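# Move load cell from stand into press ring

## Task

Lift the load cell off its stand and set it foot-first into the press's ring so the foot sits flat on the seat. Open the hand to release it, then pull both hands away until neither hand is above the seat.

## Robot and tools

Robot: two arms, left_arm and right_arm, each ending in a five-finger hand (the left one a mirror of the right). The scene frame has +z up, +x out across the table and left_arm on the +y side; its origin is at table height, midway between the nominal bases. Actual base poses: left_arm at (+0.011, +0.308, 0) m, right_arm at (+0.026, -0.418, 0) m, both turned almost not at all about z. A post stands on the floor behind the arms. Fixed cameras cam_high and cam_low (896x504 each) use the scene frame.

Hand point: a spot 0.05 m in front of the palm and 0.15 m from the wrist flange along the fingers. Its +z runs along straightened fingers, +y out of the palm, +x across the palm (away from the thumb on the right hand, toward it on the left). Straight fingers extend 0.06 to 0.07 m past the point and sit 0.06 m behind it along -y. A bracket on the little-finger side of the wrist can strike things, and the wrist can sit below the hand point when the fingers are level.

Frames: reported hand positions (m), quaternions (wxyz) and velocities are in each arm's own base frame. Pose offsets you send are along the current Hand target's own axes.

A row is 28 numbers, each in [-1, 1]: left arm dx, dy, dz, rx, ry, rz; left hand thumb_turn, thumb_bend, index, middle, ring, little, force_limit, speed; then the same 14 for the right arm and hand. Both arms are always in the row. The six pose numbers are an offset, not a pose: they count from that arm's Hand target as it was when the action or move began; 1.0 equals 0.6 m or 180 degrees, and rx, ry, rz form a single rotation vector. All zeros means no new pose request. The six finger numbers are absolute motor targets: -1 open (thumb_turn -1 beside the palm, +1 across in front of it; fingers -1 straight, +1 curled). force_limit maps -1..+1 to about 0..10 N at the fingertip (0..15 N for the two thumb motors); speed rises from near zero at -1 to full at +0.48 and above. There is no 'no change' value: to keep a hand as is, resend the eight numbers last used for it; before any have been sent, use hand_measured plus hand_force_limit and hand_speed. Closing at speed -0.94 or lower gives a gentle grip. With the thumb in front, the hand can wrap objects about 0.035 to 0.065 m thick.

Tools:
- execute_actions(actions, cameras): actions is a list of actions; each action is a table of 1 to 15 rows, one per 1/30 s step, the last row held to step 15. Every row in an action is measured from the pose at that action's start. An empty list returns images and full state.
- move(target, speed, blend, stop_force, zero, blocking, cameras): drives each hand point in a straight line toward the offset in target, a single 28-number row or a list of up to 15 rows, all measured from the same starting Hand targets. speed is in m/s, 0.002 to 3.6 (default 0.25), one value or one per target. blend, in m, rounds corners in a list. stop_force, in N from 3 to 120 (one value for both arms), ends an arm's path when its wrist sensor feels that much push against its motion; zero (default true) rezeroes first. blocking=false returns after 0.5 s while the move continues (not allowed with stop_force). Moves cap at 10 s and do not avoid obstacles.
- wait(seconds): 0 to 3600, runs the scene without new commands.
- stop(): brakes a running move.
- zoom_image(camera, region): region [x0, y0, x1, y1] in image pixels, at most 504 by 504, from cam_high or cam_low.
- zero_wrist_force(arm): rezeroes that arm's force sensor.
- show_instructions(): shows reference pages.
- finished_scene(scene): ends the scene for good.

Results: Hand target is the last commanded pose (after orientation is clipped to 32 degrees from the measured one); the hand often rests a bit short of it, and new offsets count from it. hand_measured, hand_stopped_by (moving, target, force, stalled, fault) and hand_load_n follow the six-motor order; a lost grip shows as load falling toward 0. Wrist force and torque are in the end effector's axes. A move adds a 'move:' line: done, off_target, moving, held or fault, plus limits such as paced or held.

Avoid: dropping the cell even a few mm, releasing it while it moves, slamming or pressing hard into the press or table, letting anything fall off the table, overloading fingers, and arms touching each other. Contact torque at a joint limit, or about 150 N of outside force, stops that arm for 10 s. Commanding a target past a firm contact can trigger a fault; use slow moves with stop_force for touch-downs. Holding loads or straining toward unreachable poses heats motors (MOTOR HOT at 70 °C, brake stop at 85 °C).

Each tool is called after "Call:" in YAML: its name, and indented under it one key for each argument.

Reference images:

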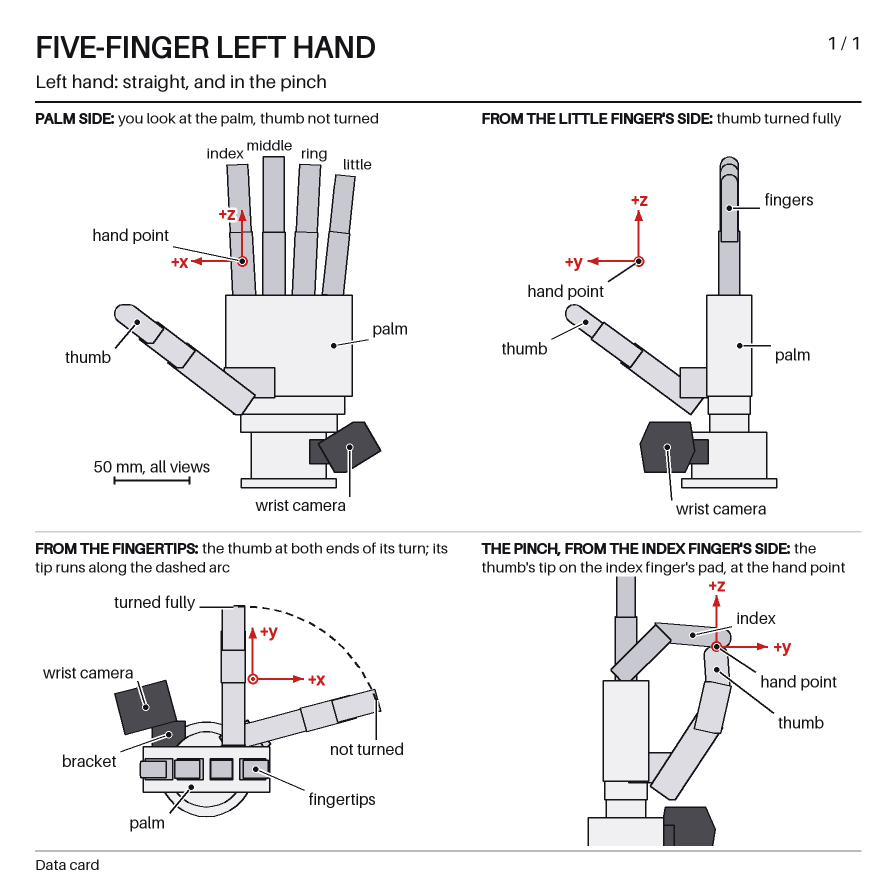

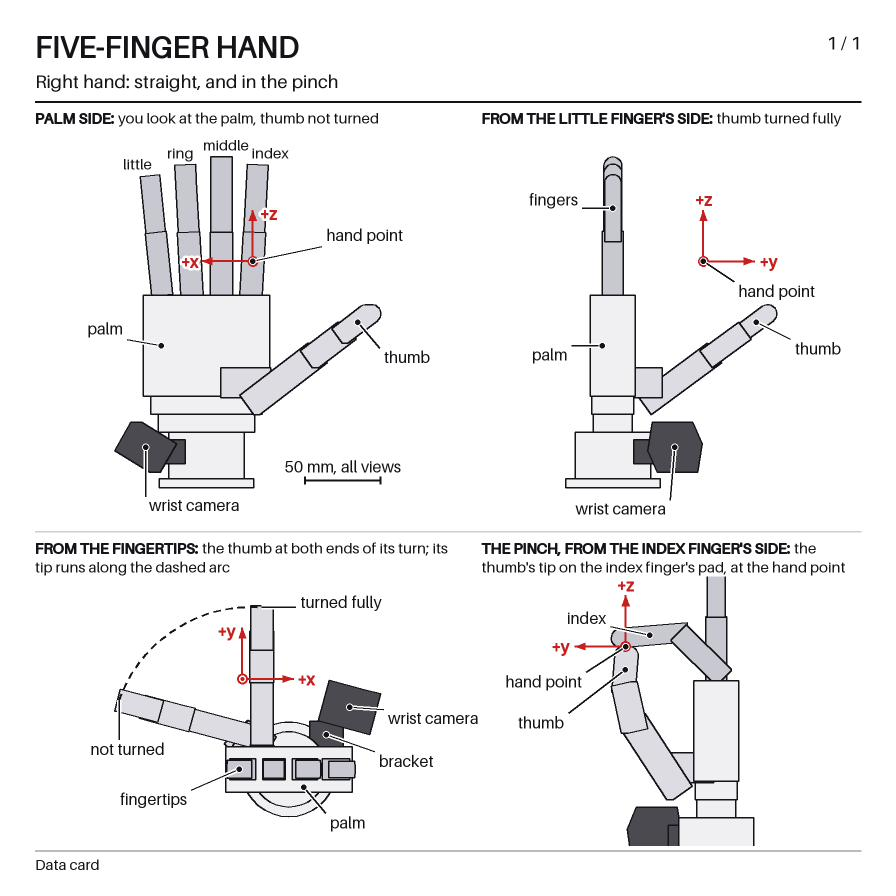

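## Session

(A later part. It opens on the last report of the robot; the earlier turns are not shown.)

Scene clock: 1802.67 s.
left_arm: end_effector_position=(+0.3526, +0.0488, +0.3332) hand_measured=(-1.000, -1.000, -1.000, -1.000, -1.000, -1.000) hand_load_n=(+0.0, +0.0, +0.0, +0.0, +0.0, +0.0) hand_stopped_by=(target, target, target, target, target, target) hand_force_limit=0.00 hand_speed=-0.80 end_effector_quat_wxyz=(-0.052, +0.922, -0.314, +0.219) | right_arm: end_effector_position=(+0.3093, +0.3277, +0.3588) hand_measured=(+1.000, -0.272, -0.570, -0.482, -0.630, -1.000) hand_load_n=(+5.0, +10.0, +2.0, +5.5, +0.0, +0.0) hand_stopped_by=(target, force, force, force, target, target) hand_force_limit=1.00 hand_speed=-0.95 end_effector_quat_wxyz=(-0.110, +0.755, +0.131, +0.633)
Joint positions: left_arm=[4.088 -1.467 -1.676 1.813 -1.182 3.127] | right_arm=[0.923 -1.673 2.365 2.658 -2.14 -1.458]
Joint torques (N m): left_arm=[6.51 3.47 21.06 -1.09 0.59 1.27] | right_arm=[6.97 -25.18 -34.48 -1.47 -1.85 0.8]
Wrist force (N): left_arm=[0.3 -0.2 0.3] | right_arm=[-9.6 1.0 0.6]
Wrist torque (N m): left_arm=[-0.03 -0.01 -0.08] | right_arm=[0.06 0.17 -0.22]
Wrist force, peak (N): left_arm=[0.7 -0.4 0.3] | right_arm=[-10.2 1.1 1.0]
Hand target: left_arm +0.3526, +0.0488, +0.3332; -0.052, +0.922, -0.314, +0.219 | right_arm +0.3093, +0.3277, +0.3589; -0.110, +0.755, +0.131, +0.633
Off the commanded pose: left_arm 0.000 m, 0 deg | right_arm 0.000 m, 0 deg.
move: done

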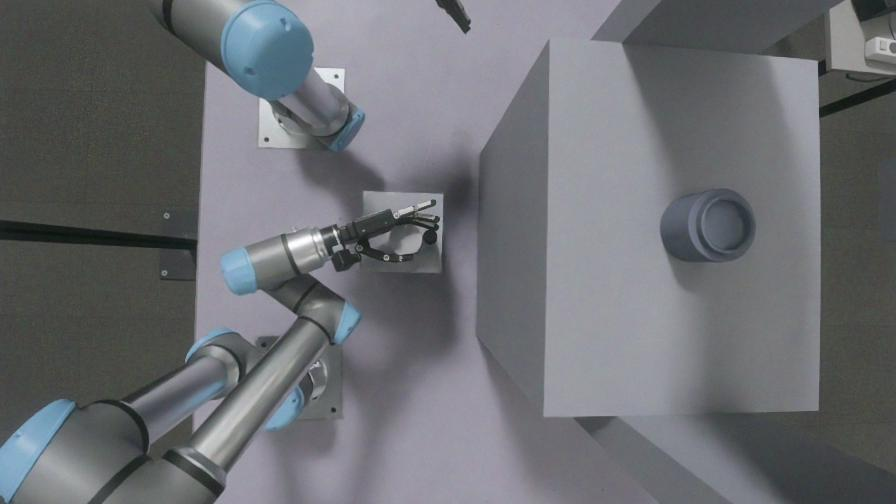

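Call:
move:
  target: [0,0,0,0,0,0,-1,-1,-1,-1,-1,-1,0,-0.8,0,0,0,0,0,0,1,0.35,-0.5,-0.4,-0.63,-1,1.0,-0.95]

Call:
move:
  target: [0,0,0,0,0,0,-1,-1,-1,-1,-1,-1,0,-0.8,0.0066,0,-0.0012,0,0,0,1,0.35,-0.5,-0.4,-0.63,-1,1.0,-0.95]
  speed: 0.005
  cameras: ["cam_high"]

Call:
zoom_image:
  camera: "cam_high"
  region: [365, 190, 445, 270]

Scene clock: 1809.80 s.
left_arm: end_effector_position=(+0.3526, +0.0488, +0.3332) hand_measured=(-1.000, -1.000, -1.000, -1.000, -1.000, -1.000) hand_load_n=(+0.0, +0.0, +0.0, +0.0, +0.0, +0.0) hand_stopped_by=(target, target, target, target, target, target) hand_force_limit=0.00 hand_speed=-0.80 end_effector_quat_wxyz=(-0.052, +0.922, -0.314, +0.219) | right_arm: end_effector_position=(+0.3093, +0.3277, +0.3589) hand_measured=(+1.000, -0.252, -0.570, -0.482, -0.630, -1.000) hand_load_n=(+4.5, +14.5, +3.0, +6.0, +0.0, +0.0) hand_stopped_by=(target, force, force, force, target, target) hand_force_limit=1.00 hand_speed=-0.95 end_effector_quat_wxyz=(-0.110, +0.755, +0.131, +0.633)
Joint positions: left_arm=[4.088 -1.467 -1.676 1.813 -1.182 3.127] | right_arm=[0.923 -1.674 2.365 2.658 -2.14 -1.458]
Joint torques (N m): left_arm=[7.91 3.66 20.42 -1.14 0.49 1.29] | right_arm=[7.11 -24.01 -35.76 -1.45 -1.86 1.36]
Wrist force (N): left_arm=[0.3 -0.1 0.2] | right_arm=[-9.8 1.3 0.8]
Wrist torque (N m): left_arm=[-0.02 -0.02 -0.08] | right_arm=[0.08 0.19 -0.24]
Wrist force, peak (N): left_arm=[0.5 -0.7 0.6] | right_arm=[-10.1 1.4 0.7]
Hand target: left_arm +0.3526, +0.0488, +0.3332; -0.052, +0.922, -0.314, +0.219 | right_arm +0.3093, +0.3277, +0.3589; -0.110, +0.755, +0.131, +0.633
Off the commanded pose: left_arm 0.000 m, 0 deg | right_arm 0.000 m, 0 deg.
move: done

Scene clock: 1810.87 s.
left_arm: end_effector_position=(+0.3526, +0.0488, +0.3332) hand_measured=(-1.000, -1.000, -1.000, -1.000, -1.000, -1.000) hand_load_n=(+0.0, +0.0, +0.0, +0.0, +0.0, +0.0) hand_stopped_by=(target, target, target, target, target, target) hand_force_limit=0.00 hand_speed=-0.80 end_effector_quat_wxyz=(-0.052, +0.922, -0.314, +0.219) | right_arm: end_effector_position=(+0.3093, +0.3277, +0.3628) hand_measured=(+1.000, -0.252, -0.570, -0.482, -0.630, -1.000) hand_load_n=(+5.0, +15.0, +2.5, +6.0, +0.0, +0.0) hand_stopped_by=(target, force, force, force, target, target) hand_force_limit=1.00 hand_speed=-0.95 end_effector_quat_wxyz=(-0.110, +0.755, +0.131, +0.633)
Joint positions: left_arm=[4.088 -1.467 -1.676 1.813 -1.182 3.127] | right_arm=[0.923 -1.682 2.359 2.672 -2.14 -1.458]
Joint torques (N m): left_arm=[7.94 2.96 19.94 -1.09 0.72 1.36] | right_arm=[8.65 -23.71 -35.01 -1.76 -2.03 0.79]
Wrist force (N): left_arm=[0.4 -0.6 0.5] | right_arm=[-10.8 1.4 1.1]
Wrist torque (N m): left_arm=[-0.11 -0.02 -0.06] | right_arm=[0.07 0.23 -0.28]
Wrist force, peak (N): left_arm=[0.6 -0.6 0.6] | right_arm=[-11.0 1.5 1.4]
Hand target: left_arm +0.3526, +0.0488, +0.3332; -0.052, +0.922, -0.314, +0.219 | right_arm +0.3093, +0.3277, +0.3629; -0.110, +0.755, +0.131, +0.633
Off the commanded pose: left_arm 0.000 m, 0 deg | right_arm 0.000 m, 0 deg.
move: done

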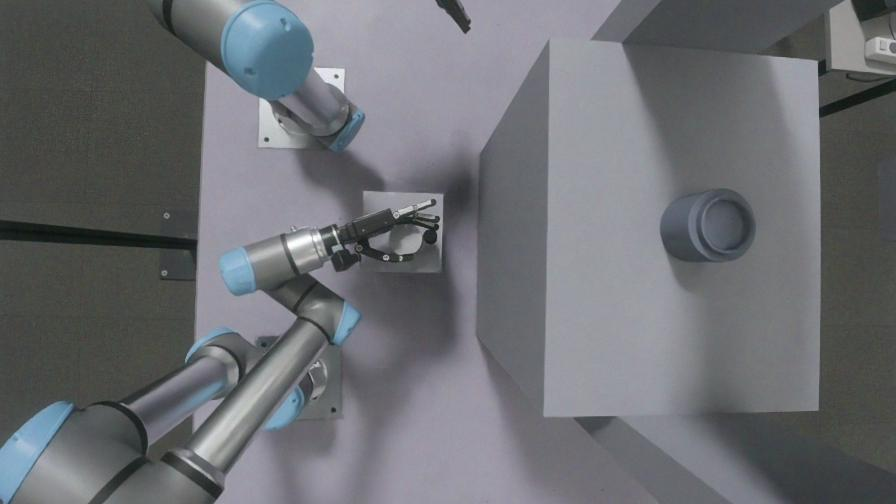

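Scaled by 6.300 from the camera's image (finer frame: 1280x720).

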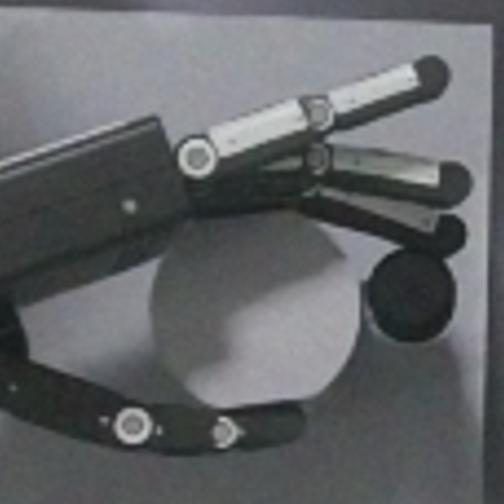

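Call:
move:
  target: [0,0,0,0,0,0,-1,-1,-1,-1,-1,-1,0,-0.8,0.0246,0,-0.0043,0,0,0,1,0.35,-0.5,-0.4,-0.63,-1,1.0,-0.95]
  speed: 0.008
  cameras: ["cam_high"]

Call:
zoom_image:
  camera: "cam_high"
  region: [365, 190, 445, 270]

Scene clock: 1818.43 s.
left_arm: end_effector_position=(+0.3526, +0.0488, +0.3332) hand_measured=(-1.000, -1.000, -1.000, -1.000, -1.000, -1.000) hand_load_n=(+0.0, +0.0, -0.5, +0.0, +0.0, +0.0) hand_stopped_by=(target, target, target, target, target, target) hand_force_limit=0.00 hand_speed=-0.80 end_effector_quat_wxyz=(-0.052, +0.922, -0.314, +0.219) | right_arm: end_effector_position=(+0.3093, +0.3277, +0.3778) hand_measured=(+1.000, -0.252, -0.570, -0.482, -0.630, -1.000) hand_load_n=(+5.0, +14.5, +2.5, +6.0, +0.0, +0.0) hand_stopped_by=(target, force, force, force, target, target) hand_force_limit=1.00 hand_speed=-0.95 end_effector_quat_wxyz=(-0.110, +0.755, +0.131, +0.633)
Joint positions: left_arm=[4.088 -1.467 -1.676 1.813 -1.182 3.127] | right_arm=[0.923 -1.712 2.336 2.725 -2.14 -1.458]
Joint torques (N m): left_arm=[6.92 2.9 20.47 -1.2 0.56 1.33] | right_arm=[1.68 -24.49 -35.97 -1.67 -0.2 -1.56]
Wrist force (N): left_arm=[0.4 -0.2 0.5] | right_arm=[-11.0 1.8 1.0]
Wrist torque (N m): left_arm=[-0.04 -0.03 -0.07] | right_arm=[0.12 0.26 -0.28]
Wrist force, peak (N): left_arm=[0.5 -0.8 0.3] | right_arm=[-11.1 1.6 1.3]
Hand target: left_arm +0.3526, +0.0488, +0.3332; -0.052, +0.922, -0.314, +0.219 | right_arm +0.3093, +0.3277, +0.3779; -0.110, +0.755, +0.131, +0.633
Off the commanded pose: left_arm 0.000 m, 0 deg | right_arm 0.000 m, 0 deg.
move: done

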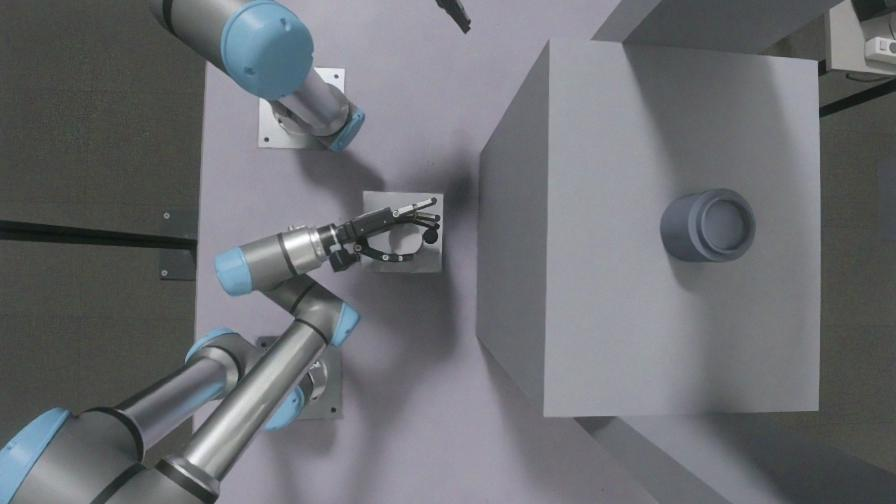

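Scaled by 6.300 from the camera's image (finer frame: 1280x720).

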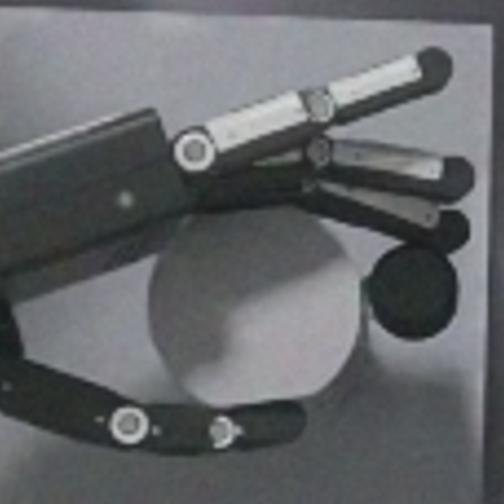

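Call:
move:
  target:
    - [0,0,0,0,0,0,-1,-1,-1,-1,-1,-1,0,-0.8,0.0164,0,-0.0029,0,0,0,1,0.35,-0.5,-0.4,-0.63,-1,1.0,-0.95]
    - [0,0,0,0,0,0,-1,-1,-1,-1,-1,-1,0,-0.8,0.6271,0,-0.1108,0,0,0,1,0.35,-0.5,-0.4,-0.63,-1,1.0,-0.95]
  speed: [0.02,0.05]
  blend: 0.005
  cameras: ["cam_high","cam_low"]

Call:
zoom_image:
  camera: "cam_high"
  region: [320, 130, 480, 290]

Scene clock: 1838.77 s.
left_arm: end_effector_position=(+0.3526, +0.0488, +0.3332) hand_measured=(-1.000, -1.000, -1.000, -1.000, -1.000, -1.000) hand_load_n=(-0.5, +0.0, +0.0, +0.0, +0.0, +0.0) hand_stopped_by=(target, target, target, target, target, target) hand_force_limit=0.00 hand_speed=-0.80 end_effector_quat_wxyz=(-0.052, +0.922, -0.314, +0.219) | right_arm: end_effector_position=(+0.3091, +0.3279, +0.7599) hand_measured=(+1.000, -0.252, -0.570, -0.482, -0.630, -1.000) hand_load_n=(+5.0, +14.5, +2.5, +6.0, +0.0, +0.0) hand_stopped_by=(target, force, force, force, target, target) hand_force_limit=1.00 hand_speed=-0.95 end_effector_quat_wxyz=(-0.110, +0.755, +0.131, +0.633)
Joint positions: left_arm=[4.088 -1.467 -1.676 1.813 -1.182 3.127] | right_arm=[0.924 -1.807 1.385 3.771 -2.14 -1.458]
Joint torques (N m): left_arm=[7.65 3.42 20.23 -0.99 0.56 1.38] | right_arm=[4.08 -7.49 -38.91 -1.69 -2 1.82]
Wrist force (N): left_arm=[0.2 -0.3 0.4] | right_arm=[-10.8 1.6 1.1]
Wrist torque (N m): left_arm=[-0.05 0.01 -0.09] | right_arm=[0.11 0.24 -0.30]
Wrist force, peak (N): left_arm=[0.6 -0.7 0.5] | right_arm=[-11.2 1.7 1.1]
Hand target: left_arm +0.3526, +0.0488, +0.3332; -0.052, +0.922, -0.314, +0.219 | right_arm +0.3092, +0.3279, +0.7600; -0.110, +0.755, +0.131, +0.633
Off the commanded pose: left_arm 0.000 m, 0 deg | right_arm 0.000 m, 0 deg.
move: done

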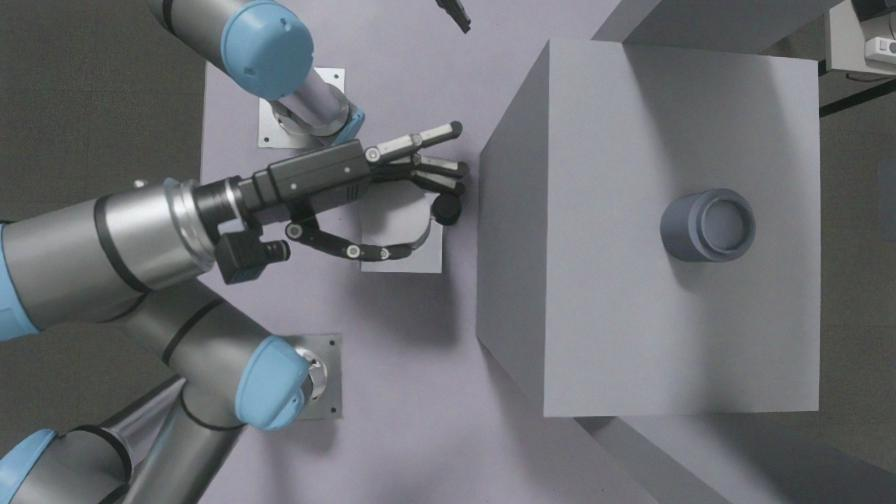

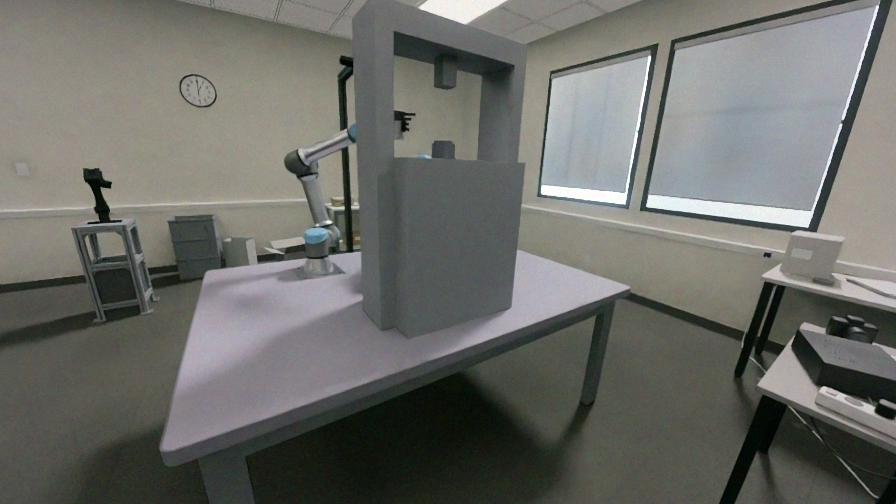

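Scaled by 3.150 from the camera's image (finer frame: 1280x720).

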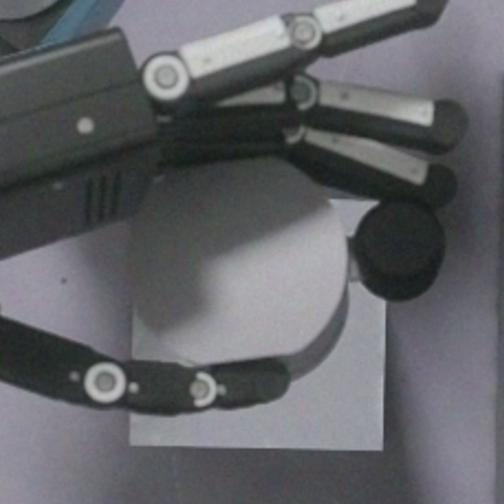

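Call:
move:
  target:
    - [0,0,0,0,0,0,-1,-1,-1,-1,-1,-1,0,-0.8,0.0034,0.0065,0.0194,0,0,0,1,0.35,-0.5,-0.4,-0.63,-1,1.0,-0.95]
    - [0,0,0,0,0,0,-1,-1,-1,-1,-1,-1,0,-0.8,0.0687,0.1308,0.3889,0,0,0,1,0.35,-0.5,-0.4,-0.63,-1,1.0,-0.95]
  speed: [0.02,0.06]
  blend: 0.005
  cameras: ["cam_high","cam_low"]

Call:
zoom_image:
  camera: "cam_low"
  region: [400, 95, 450, 145]

Call:
zoom_image:
  camera: "cam_high"
  region: [590, 150, 770, 290]

Scene clock: 1857.33 s.
left_arm: end_effector_position=(+0.3526, +0.0488, +0.3332) hand_measured=(-1.000, -1.000, -1.000, -1.000, -1.000, -1.000) hand_load_n=(+0.0, -0.5, +0.0, +0.0, +0.0, +0.0) hand_stopped_by=(target, target, target, target, target, target) hand_force_limit=0.00 hand_speed=-0.80 end_effector_quat_wxyz=(-0.052, +0.922, -0.314, +0.219) | right_arm: end_effector_position=(+0.5586, +0.3340, +0.7600) hand_measured=(+1.000, -0.252, -0.570, -0.482, -0.630, -1.000) hand_load_n=(+5.0, +14.5, +3.0, +6.0, +0.0, +0.0) hand_stopped_by=(target, force, force, force, target, target) hand_force_limit=1.00 hand_speed=-0.95 end_effector_quat_wxyz=(-0.110, +0.755, +0.131, +0.633)
Joint positions: left_arm=[4.088 -1.467 -1.676 1.813 -1.182 3.127] | right_arm=[0.473 -1.481 1.089 3.71 -1.698 -1.549]
Joint torques (N m): left_arm=[7.03 3.06 20.34 -0.72 0.32 1.04] | right_arm=[-8.65 -24.88 -39.49 -2.25 1.34 -2.27]
Wrist force (N): left_arm=[0.3 -0.3 0.3] | right_arm=[-10.6 1.6 1.1]
Wrist torque (N m): left_arm=[-0.06 -0.01 -0.07] | right_arm=[0.07 0.23 -0.26]
Wrist force, peak (N): left_arm=[0.6 -0.5 0.8] | right_arm=[-11.2 1.4 1.0]
Hand target: left_arm +0.3526, +0.0488, +0.3332; -0.052, +0.922, -0.314, +0.219 | right_arm +0.5587, +0.3340, +0.7600; -0.110, +0.755, +0.131, +0.633
Off the commanded pose: left_arm 0.000 m, 0 deg | right_arm 0.000 m, 0 deg.
move: done

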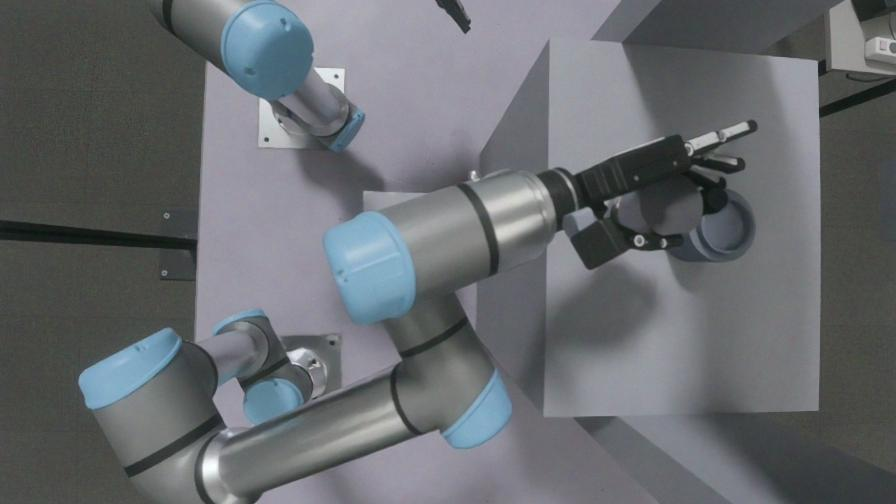

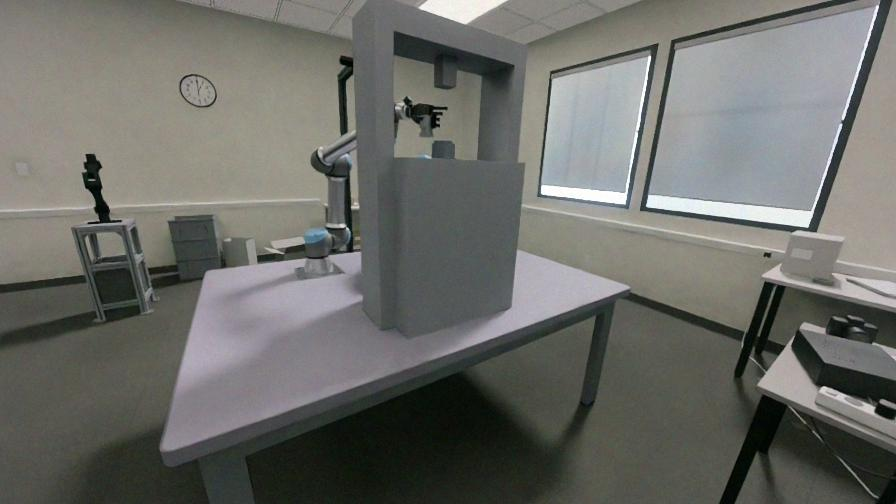

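Scaled by 10.080 from the camera's image (finer frame: 1280x720).

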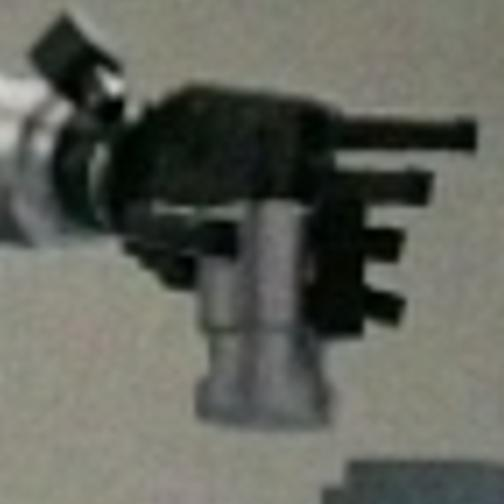

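Scaled by 2.800 from the camera's image (finer frame: 1280x720).

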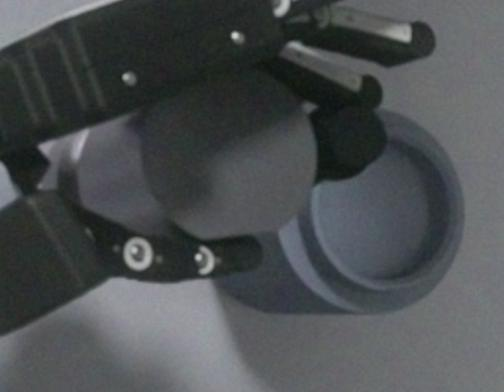

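Call:
zoom_image:
  camera: "cam_high"
  region: [600, 170, 680, 250]

Call:
zoom_image:
  camera: "cam_low"
  region: [415, 110, 440, 140]

Scaled by 6.300 from the camera's image (finer frame: 1280x720).

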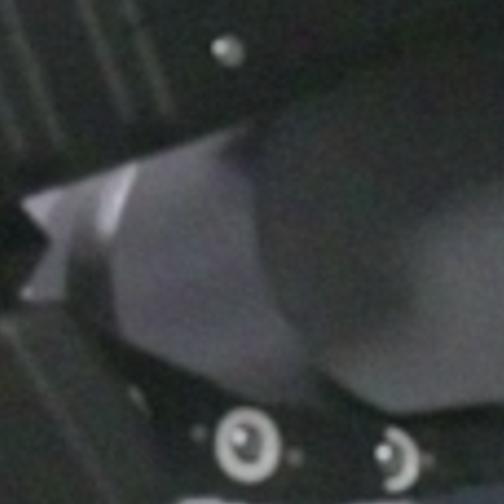

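Scaled by 16.800 from the camera's image (finer frame: 1280x720).

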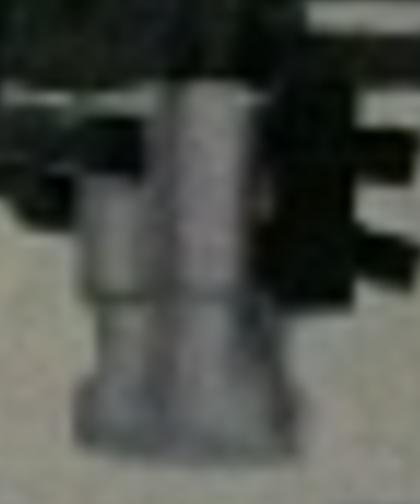

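Call:
move:
  target:
    - [0,0,0,0,0,0,-1,-1,-1,-1,-1,-1,0,-0.8,0.0035,0.008,0.0198,0,0,0,1,0.35,-0.5,-0.4,-0.63,-1,1.0,-0.95]
    - [0,0,0,0,0,0,-1,-1,-1,-1,-1,-1,0,-0.8,0.035,0.0803,0.1982,0,0,0,1,0.35,-0.5,-0.4,-0.63,-1,1.0,-0.95]
  speed: [0.02,0.04]
  blend: 0.005
  cameras: ["cam_high","cam_low"]

Call:
zoom_image:
  camera: "cam_low"
  region: [425, 105, 465, 165]

Call:
zoom_image:
  camera: "cam_high"
  region: [680, 130, 860, 290]

Scene clock: 1914.47 s.
left_arm: end_effector_position=(+0.3526, +0.0488, +0.3332) hand_measured=(-1.000, -1.000, -1.000, -1.000, -1.000, -1.000) hand_load_n=(+0.0, +0.0, +0.0, +0.0, +0.0, +0.0) hand_stopped_by=(target, target, target, target, target, target) hand_force_limit=0.00 hand_speed=-0.80 end_effector_quat_wxyz=(-0.052, +0.922, -0.314, +0.219) | right_arm: end_effector_position=(+0.6886, +0.3294, +0.7600) hand_measured=(+1.000, -0.252, -0.570, -0.482, -0.630, -1.000) hand_load_n=(+5.0, +15.0, +3.0, +6.0, +0.0, +0.0) hand_stopped_by=(target, force, force, force, target, target) hand_force_limit=1.00 hand_speed=-0.95 end_effector_quat_wxyz=(-0.110, +0.755, +0.131, +0.633)
Joint positions: left_arm=[4.088 -1.467 -1.676 1.813 -1.182 3.127] | right_arm=[0.353 -1.206 0.74 3.782 -1.579 -1.57]
Joint torques (N m): left_arm=[7.55 3.24 20.17 -0.8 0.42 1.29] | right_arm=[-8.53 -37.42 -39.86 -2.34 1.31 -2.23]
Wrist force (N): left_arm=[0.3 -0.3 0.5] | right_arm=[-10.6 1.6 0.9]
Wrist torque (N m): left_arm=[-0.07 0.00 -0.08] | right_arm=[0.09 0.23 -0.26]
Wrist force, peak (N): left_arm=[0.2 -0.6 0.7] | right_arm=[-11.0 1.4 1.3]
Hand target: left_arm +0.3526, +0.0488, +0.3332; -0.052, +0.922, -0.314, +0.219 | right_arm +0.6886, +0.3294, +0.7600; -0.110, +0.755, +0.131, +0.633
Off the commanded pose: left_arm 0.000 m, 0 deg | right_arm 0.000 m, 0 deg.
move: done

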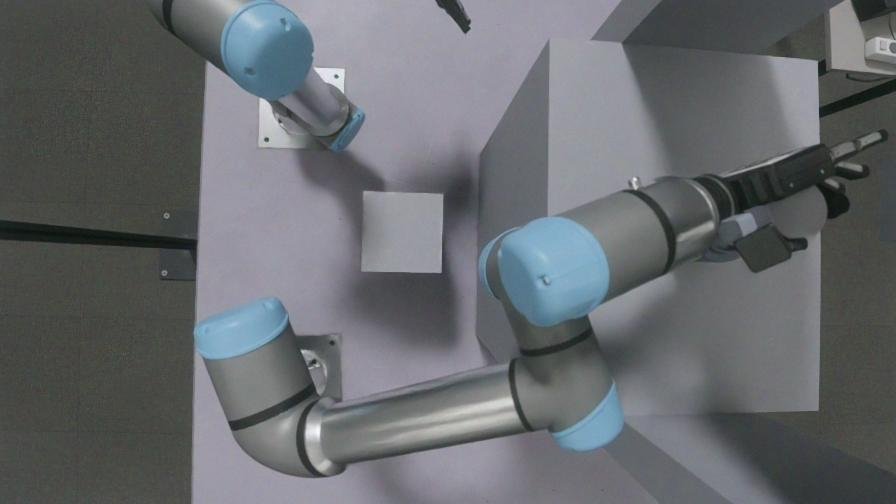

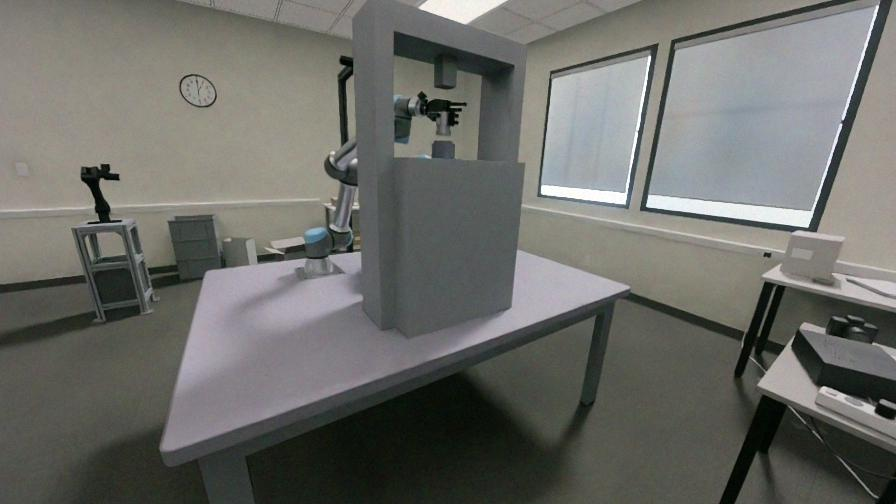

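Scaled by 8.400 from the camera's image (finer frame: 1280x720).

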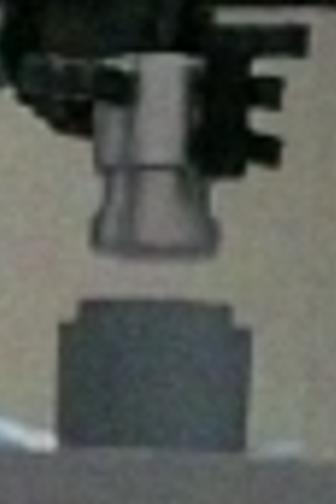

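Scaled by 2.800 from the camera's image (finer frame: 1280x720).

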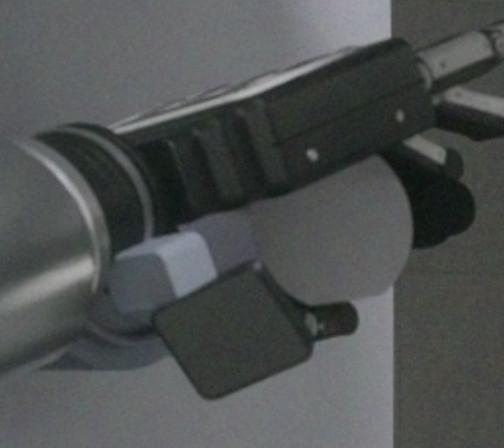

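Call:
move:
  target: [0,0,0,0,0,0,-1,-1,-1,-1,-1,-1,0,-0.8,-0.0291,0.0028,0.0077,0,0.0083,0,1,0.35,-0.5,-0.4,-0.63,-1,1.0,-0.95]
  speed: 0.02
  cameras: ["cam_high","cam_low"]

Call:
zoom_image:
  camera: "cam_low"
  region: [430, 110, 460, 150]

Call:
zoom_image:
  camera: "cam_high"
  region: [680, 130, 860, 290]

Scene clock: 1943.77 s.
left_arm: end_effector_position=(+0.3526, +0.0488, +0.3332) hand_measured=(-1.000, -1.000, -1.000, -1.000, -1.000, -1.000) hand_load_n=(+0.0, +0.0, +0.0, +0.0, +0.0, +0.0) hand_stopped_by=(target, target, target, target, target, target) hand_force_limit=0.00 hand_speed=-0.80 end_effector_quat_wxyz=(-0.052, +0.922, -0.314, +0.219) | right_arm: end_effector_position=(+0.6906, +0.3283, +0.7421) hand_measured=(+1.000, -0.252, -0.570, -0.482, -0.630, -1.000) hand_load_n=(+5.0, +14.5, +3.0, +6.0, +0.0, +0.0) hand_stopped_by=(target, force, force, force, target, target) hand_force_limit=1.00 hand_speed=-0.95 end_effector_quat_wxyz=(-0.112, +0.746, +0.130, +0.643)
Joint positions: left_arm=[4.088 -1.467 -1.676 1.813 -1.182 3.127] | right_arm=[0.35 -1.234 0.848 3.676 -1.576 -1.571]
Joint torques (N m): left_arm=[6.62 3.03 19.52 -0.74 0.29 1.19] | right_arm=[-8.16 -51.33 -13.45 -6.63 1.4 -2.25]
Wrist force (N): left_arm=[0.4 -0.4 0.5] | right_arm=[-10.5 1.5 1.0]
Wrist torque (N m): left_arm=[-0.09 -0.02 -0.07] | right_arm=[0.07 0.20 -0.26]
Wrist force, peak (N): left_arm=[0.7 -0.5 0.6] | right_arm=[-11.1 1.5 1.1]
Hand target: left_arm +0.3526, +0.0488, +0.3332; -0.052, +0.922, -0.314, +0.219 | right_arm +0.6906, +0.3283, +0.7420; -0.112, +0.746, +0.130, +0.643
Off the commanded pose: left_arm 0.000 m, 0 deg | right_arm 0.000 m, 0 deg.
move: done

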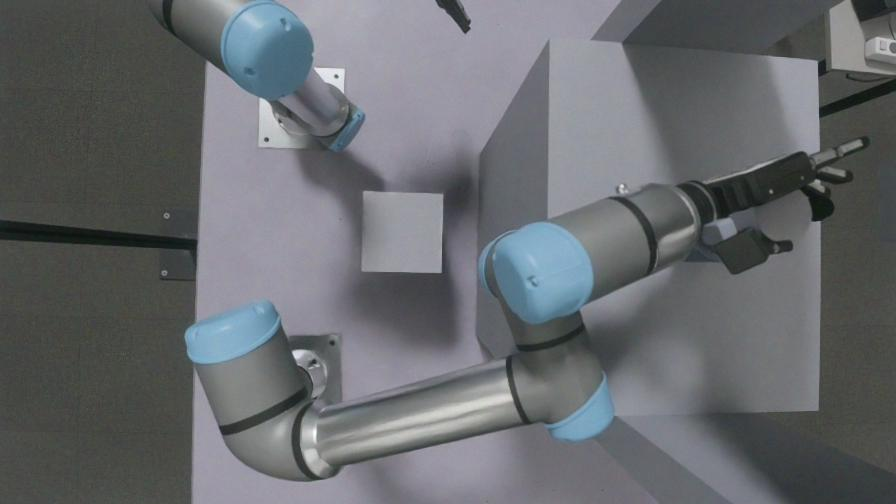

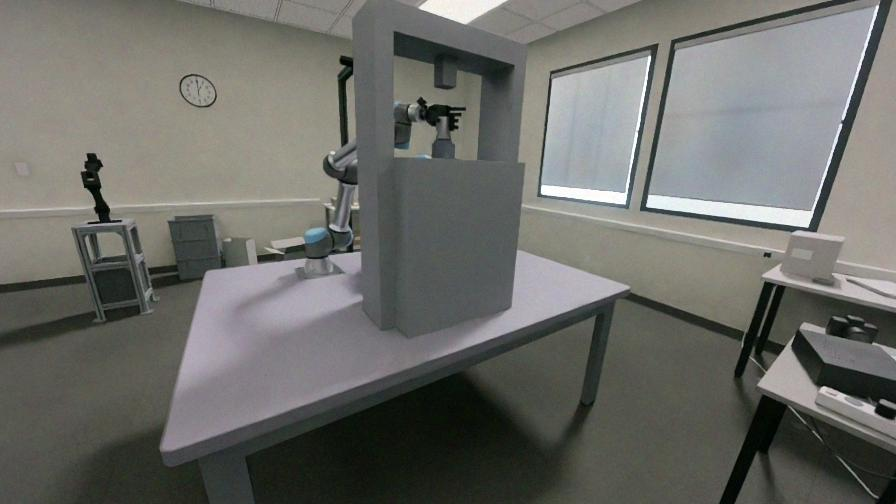

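Scaled by 12.600 from the camera's image (finer frame: 1280x720).

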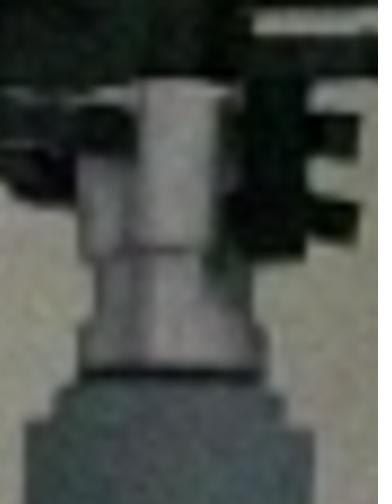

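Scaled by 2.800 from the camera's image (finer frame: 1280x720).

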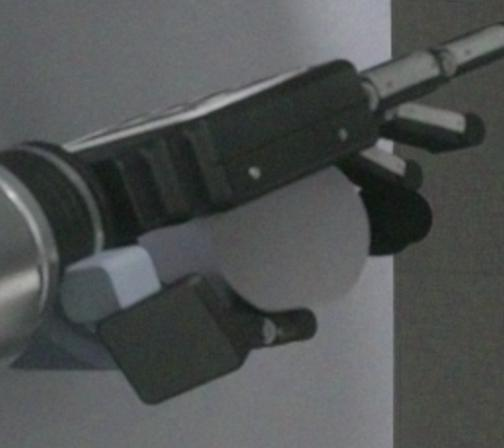

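Call:
zoom_image:
  camera: "cam_high"
  region: [740, 180, 820, 250]

Scaled by 6.300 from the camera's image (finer frame: 1280x720).

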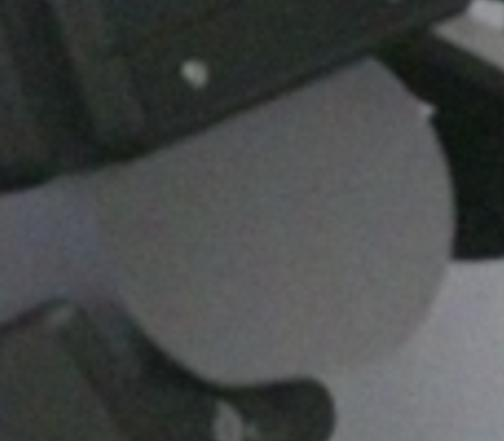

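Call:
move:
  target: [0,0,0,0,0,0,-1,-1,-1,-1,-1,-1,0,-0.8,-0.0396,0,0.0059,0,0,0,1,0.35,-0.5,-0.4,-0.63,-1,1.0,-0.95]
  speed: 0.004
  stop_force: 4
  cameras: ["cam_high","cam_low"]

Call:
zoom_image:
  camera: "cam_low"
  region: [430, 110, 460, 150]

Scene clock: 1968.17 s.
left_arm: end_effector_position=(+0.3526, +0.0488, +0.3332) hand_measured=(-1.000, -1.000, -1.000, -1.000, -1.000, -1.000) hand_load_n=(+0.0, +0.0, +0.0, +0.0, +0.0, +0.0) hand_stopped_by=(target, target, target, target, target, target) hand_force_limit=0.00 hand_speed=-0.80 end_effector_quat_wxyz=(-0.052, +0.922, -0.314, +0.219) | right_arm: end_effector_position=(+0.6906, +0.3283, +0.7396) hand_measured=(+1.000, -0.252, -0.570, -0.482, -0.630, -1.000) hand_load_n=(+4.5, +14.5, +2.5, +6.5, +0.0, +0.0) hand_stopped_by=(target, force, force, force, target, target) hand_force_limit=1.00 hand_speed=-0.95 end_effector_quat_wxyz=(-0.112, +0.746, +0.130, +0.643)
Joint positions: left_arm=[4.088 -1.467 -1.676 1.813 -1.182 3.127] | right_arm=[0.35 -1.237 0.859 3.667 -1.576 -1.571]
Joint torques (N m): left_arm=[7.41 2.5 20.57 -0.75 0.25 1.27] | right_arm=[-6.06 -35.33 -39.7 -2.13 0.86 -1.84]
Wrist force (N): left_arm=[0.1 -0.4 0.5] | right_arm=[-9.0 2.6 1.5]
Wrist torque (N m): left_arm=[-0.08 0.02 -0.09] | right_arm=[0.11 0.22 -0.24]
Wrist force, peak (N): left_arm=[0.6 -0.6 0.5] | right_arm=[-11.0 1.5 1.1]
Hand target: left_arm +0.3526, +0.0488, +0.3332; -0.052, +0.922, -0.314, +0.219 | right_arm +0.6906, +0.3283, +0.7396; -0.112, +0.746, +0.130, +0.643 (not the last commanded pose)
Off the commanded pose: left_arm 0.000 m, 0 deg | right_arm 0.022 m, 0 deg.
move: contact (right_arm)

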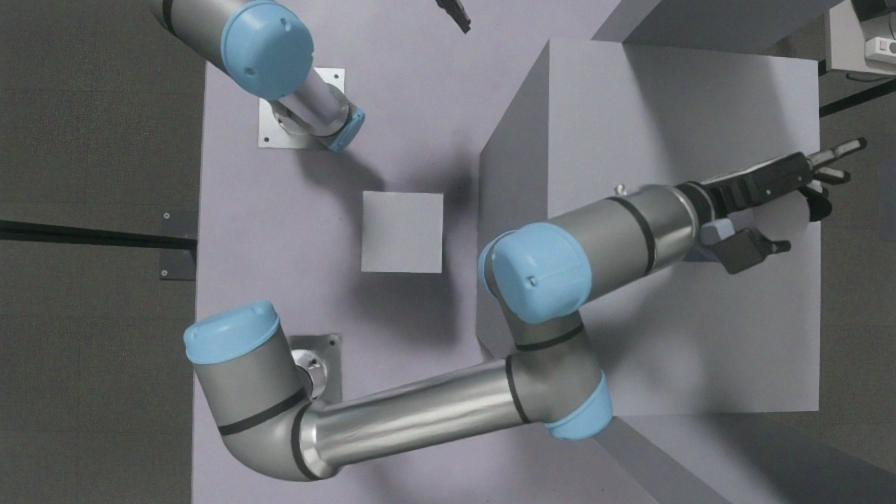

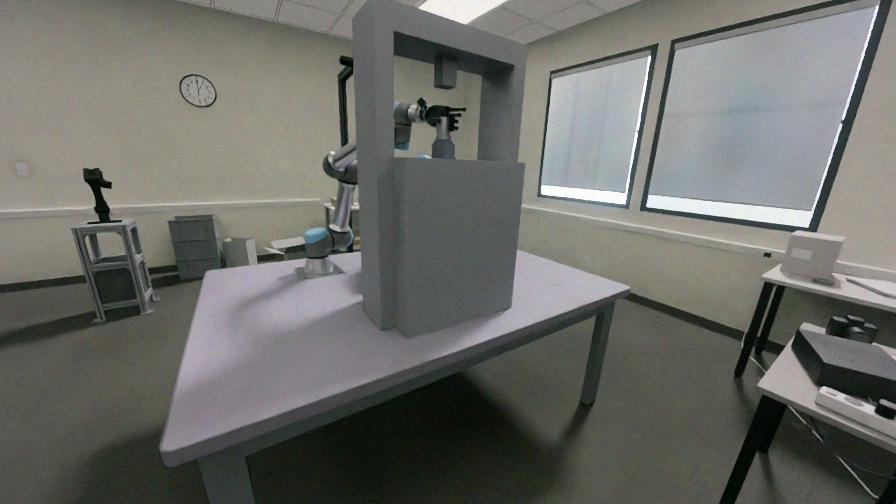

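Scaled by 12.600 from the camera's image (finer frame: 1280x720).

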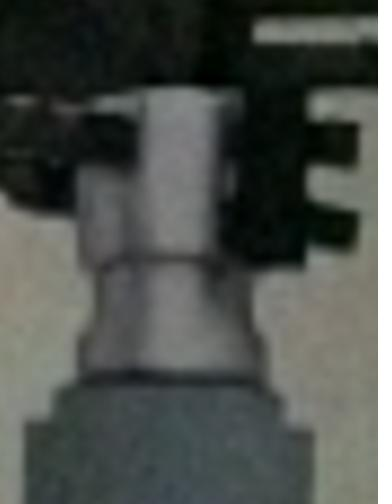

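Call:
move:
  target: [0,0,0,0,0,0,-1,-1,-1,-1,-1,-1,0,-0.8,-0.0013,0,0.0002,0,0,0,1,0.35,-0.5,-0.4,-0.63,-1,1.0,-0.95]
  speed: 0.004

Call:
wait:
  seconds: 0.5

Scene clock: 1997.37 s.
left_arm: end_effector_position=(+0.3526, +0.0488, +0.3332) hand_measured=(-1.000, -1.000, -1.000, -1.000, -1.000, -1.000) hand_load_n=(+0.0, +0.0, +0.0, +0.0, +0.0, +0.0) hand_stopped_by=(target, target, target, target, target, target) hand_force_limit=0.00 hand_speed=-0.80 end_effector_quat_wxyz=(-0.052, +0.922, -0.314, +0.219) | right_arm: end_effector_position=(+0.6906, +0.3283, +0.7389) hand_measured=(+1.000, -0.252, -0.570, -0.482, -0.630, -1.000) hand_load_n=(+2.0, +14.5, +2.0, +6.5, +0.0, +0.0) hand_stopped_by=(target, force, force, force, target, target) hand_force_limit=1.00 hand_speed=-0.95 end_effector_quat_wxyz=(-0.112, +0.746, +0.130, +0.643)
Joint positions: left_arm=[4.088 -1.467 -1.676 1.813 -1.182 3.127] | right_arm=[0.35 -1.238 0.863 3.665 -1.576 -1.571]
Joint torques (N m): left_arm=[6.37 3.4 20.37 -0.93 0.09 1.13] | right_arm=[2.39 -44.91 -8.36 -3.9 0.41 -1.12]
Wrist force (N): left_arm=[0.3 -0.2 0.2] | right_arm=[1.4 4.8 3.3]
Wrist torque (N m): left_arm=[-0.02 -0.02 -0.08] | right_arm=[0.16 -0.03 0.12]
Wrist force, peak (N): left_arm=[0.5 -0.7 0.6] | right_arm=[-9.3 2.6 1.3]
Hand target: left_arm +0.3526, +0.0488, +0.3332; -0.052, +0.922, -0.314, +0.219 | right_arm +0.6906, +0.3283, +0.7388; -0.112, +0.746, +0.130, +0.643
Off the commanded pose: left_arm 0.000 m, 0 deg | right_arm 0.000 m, 0 deg.
move: done

Scene clock: 1997.87 s.
left_arm: end_effector_position=(+0.3526, +0.0488, +0.3332) hand_measured=(-1.000, -1.000, -1.000, -1.000, -1.000, -1.000) hand_load_n=(+0.0, +0.0, +0.0, -0.5, +0.0, +0.0) hand_stopped_by=(target, target, target, target, target, target) hand_force_limit=0.00 hand_speed=-0.80 end_effector_quat_wxyz=(-0.052, +0.922, -0.314, +0.219) | right_arm: end_effector_position=(+0.6906, +0.3283, +0.7388) hand_measured=(+1.000, -0.252, -0.570, -0.482, -0.630, -1.000) hand_load_n=(+2.0, +14.5, +2.0, +6.5, +0.5, +0.0) hand_stopped_by=(target, force, force, force, target, target) hand_force_limit=1.00 hand_speed=-0.95 end_effector_quat_wxyz=(-0.112, +0.746, +0.130, +0.643)
Joint positions: left_arm=[4.088 -1.467 -1.676 1.813 -1.182 3.127] | right_arm=[0.35 -1.238 0.863 3.665 -1.576 -1.571]
Joint torques (N m): left_arm=[8.39 3.32 20.62 -0.77 0.03 1.25] | right_arm=[3.75 -43.88 -7.82 -3.71 0.33 -1.08]
Wrist force (N): left_arm=[0.3 -0.3 0.5] | right_arm=[2.4 4.6 3.6]
Wrist torque (N m): left_arm=[-0.06 -0.01 -0.08] | right_arm=[0.11 -0.03 0.14]
Wrist force, peak (N): left_arm=[0.2 -0.4 0.7] | right_arm=[2.1 5.0 3.7]
Hand target: left_arm +0.3526, +0.0488, +0.3332; -0.052, +0.922, -0.314, +0.219 | right_arm +0.6906, +0.3283, +0.7388; -0.112, +0.746, +0.130, +0.643
Off the commanded pose: left_arm 0.000 m, 0 deg | right_arm 0.000 m, 0 deg.
wait: 0.50 s; at rest by 0.17 s

Call:
move:
  target:
    - [0,0,0,0,0,0,-1,-1,-1,-1,-1,-1,0,-0.8,0.0060,0,-0.0009,0,0,0,1,0.35,-0.5,-0.4,-0.63,-1,1.0,-0.95]
    - [0,0,0,0,0,0,-1,-1,-1,-1,-1,-1,0,-0.8,0.0068,0.0083,0.0047,0,0,0,1,0.35,-0.5,-0.4,-0.63,-1,1.0,-0.95]
  speed: 0.008

Call:
move:
  target: [0,0,0,0,0,0,-1,-1,-1,-1,-1,-1,0,-0.8,-0.0330,0,0.0049,0,0,0,1,0.35,-0.5,-0.4,-0.63,-1,1.0,-0.95]
  speed: 0.004
  stop_force: 4
  cameras: ["cam_low"]

Call:
zoom_image:
  camera: "cam_low"
  region: [430, 110, 460, 150]

Scene clock: 2013.23 s.
left_arm: end_effector_position=(+0.3526, +0.0488, +0.3332) hand_measured=(-1.000, -1.000, -1.000, -1.000, -1.000, -1.000) hand_load_n=(+0.0, +0.0, +0.0, +0.0, +0.0, +0.0) hand_stopped_by=(target, target, target, target, target, target) hand_force_limit=0.00 hand_speed=-0.80 end_effector_quat_wxyz=(-0.052, +0.922, -0.314, +0.219) | right_arm: end_effector_position=(+0.6954, +0.3249, +0.7424) hand_measured=(+1.000, -0.252, -0.570, -0.482, -0.630, -1.000) hand_load_n=(+5.0, +14.5, +2.5, +6.0, +0.0, +0.0) hand_stopped_by=(target, force, force, force, target, target) hand_force_limit=1.00 hand_speed=-0.95 end_effector_quat_wxyz=(-0.112, +0.746, +0.130, +0.643)
Joint positions: left_arm=[4.088 -1.467 -1.676 1.813 -1.182 3.127] | right_arm=[0.34 -1.227 0.839 3.679 -1.567 -1.572]
Joint torques (N m): left_arm=[6.97 3.33 19.43 -0.7 0.23 1.36] | right_arm=[-8.24 -36.15 -42.04 -2.34 1.35 -2.22]
Wrist force (N): left_arm=[0.5 -0.1 0.4] | right_arm=[-10.9 1.6 1.0]
Wrist torque (N m): left_arm=[-0.03 -0.04 -0.07] | right_arm=[0.06 0.25 -0.28]
Wrist force, peak (N): left_arm=[0.7 -0.5 0.7] | right_arm=[-10.9 1.6 1.0]
Hand target: left_arm +0.3526, +0.0488, +0.3332; -0.052, +0.922, -0.314, +0.219 | right_arm +0.6955, +0.3248, +0.7424; -0.112, +0.746, +0.130, +0.643
Off the commanded pose: left_arm 0.000 m, 0 deg | right_arm 0.000 m, 0 deg.
move: done

Scene clock: 2015.63 s.
left_arm: end_effector_position=(+0.3526, +0.0488, +0.3332) hand_measured=(-1.000, -1.000, -1.000, -1.000, -1.000, -1.000) hand_load_n=(+0.0, +0.0, +0.0, +0.0, -0.5, +0.0) hand_stopped_by=(target, target, target, target, target, target) hand_force_limit=0.00 hand_speed=-0.80 end_effector_quat_wxyz=(-0.052, +0.922, -0.314, +0.219) | right_arm: end_effector_position=(+0.6955, +0.3248, +0.7368) hand_measured=(+1.000, -0.252, -0.570, -0.482, -0.630, -1.000) hand_load_n=(+4.0, +14.0, +3.0, +6.0, +0.0, +0.0) hand_stopped_by=(target, force, force, force, target, target) hand_force_limit=1.00 hand_speed=-0.95 end_effector_quat_wxyz=(-0.112, +0.746, +0.130, +0.643)
Joint positions: left_arm=[4.088 -1.467 -1.676 1.813 -1.182 3.127] | right_arm=[0.34 -1.234 0.863 3.661 -1.567 -1.572]
Joint torques (N m): left_arm=[6.08 3 20.41 -0.76 0.07 1.09] | right_arm=[-8.6 -35.36 -39.42 -1.96 -0.45 -2.1]
Wrist force (N): left_arm=[0.4 -0.4 0.4] | right_arm=[-8.3 0.0 1.5]
Wrist torque (N m): left_arm=[-0.07 -0.02 -0.07] | right_arm=[0.03 0.22 -0.24]
Wrist force, peak (N): left_arm=[0.4 -0.5 0.5] | right_arm=[-11.0 1.6 1.0]
Hand target: left_arm +0.3526, +0.0488, +0.3332; -0.052, +0.922, -0.314, +0.219 | right_arm +0.6955, +0.3248, +0.7368; -0.112, +0.746, +0.130, +0.643 (not the last commanded pose)
Off the commanded pose: left_arm 0.000 m, 0 deg | right_arm 0.014 m, 0 deg.
move: contact (right_arm)

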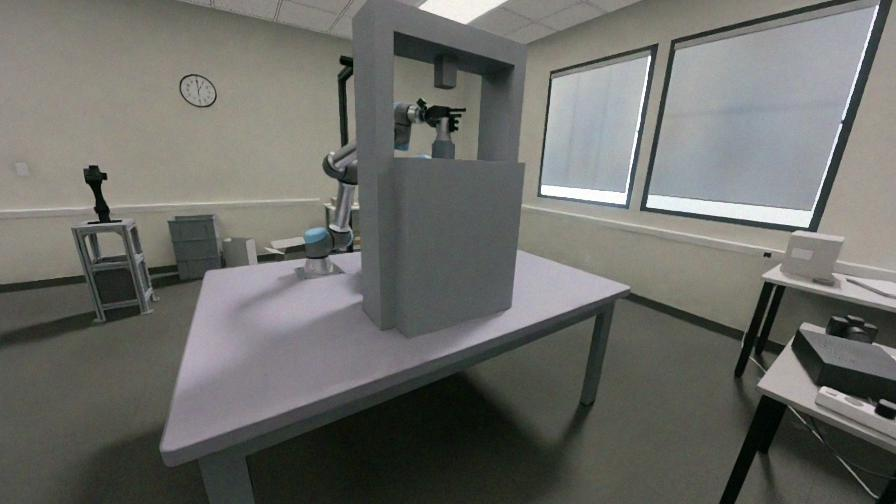

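Scaled by 12.600 from the camera's image (finer frame: 1280x720).

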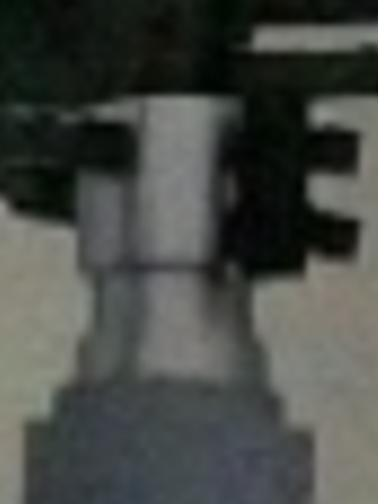

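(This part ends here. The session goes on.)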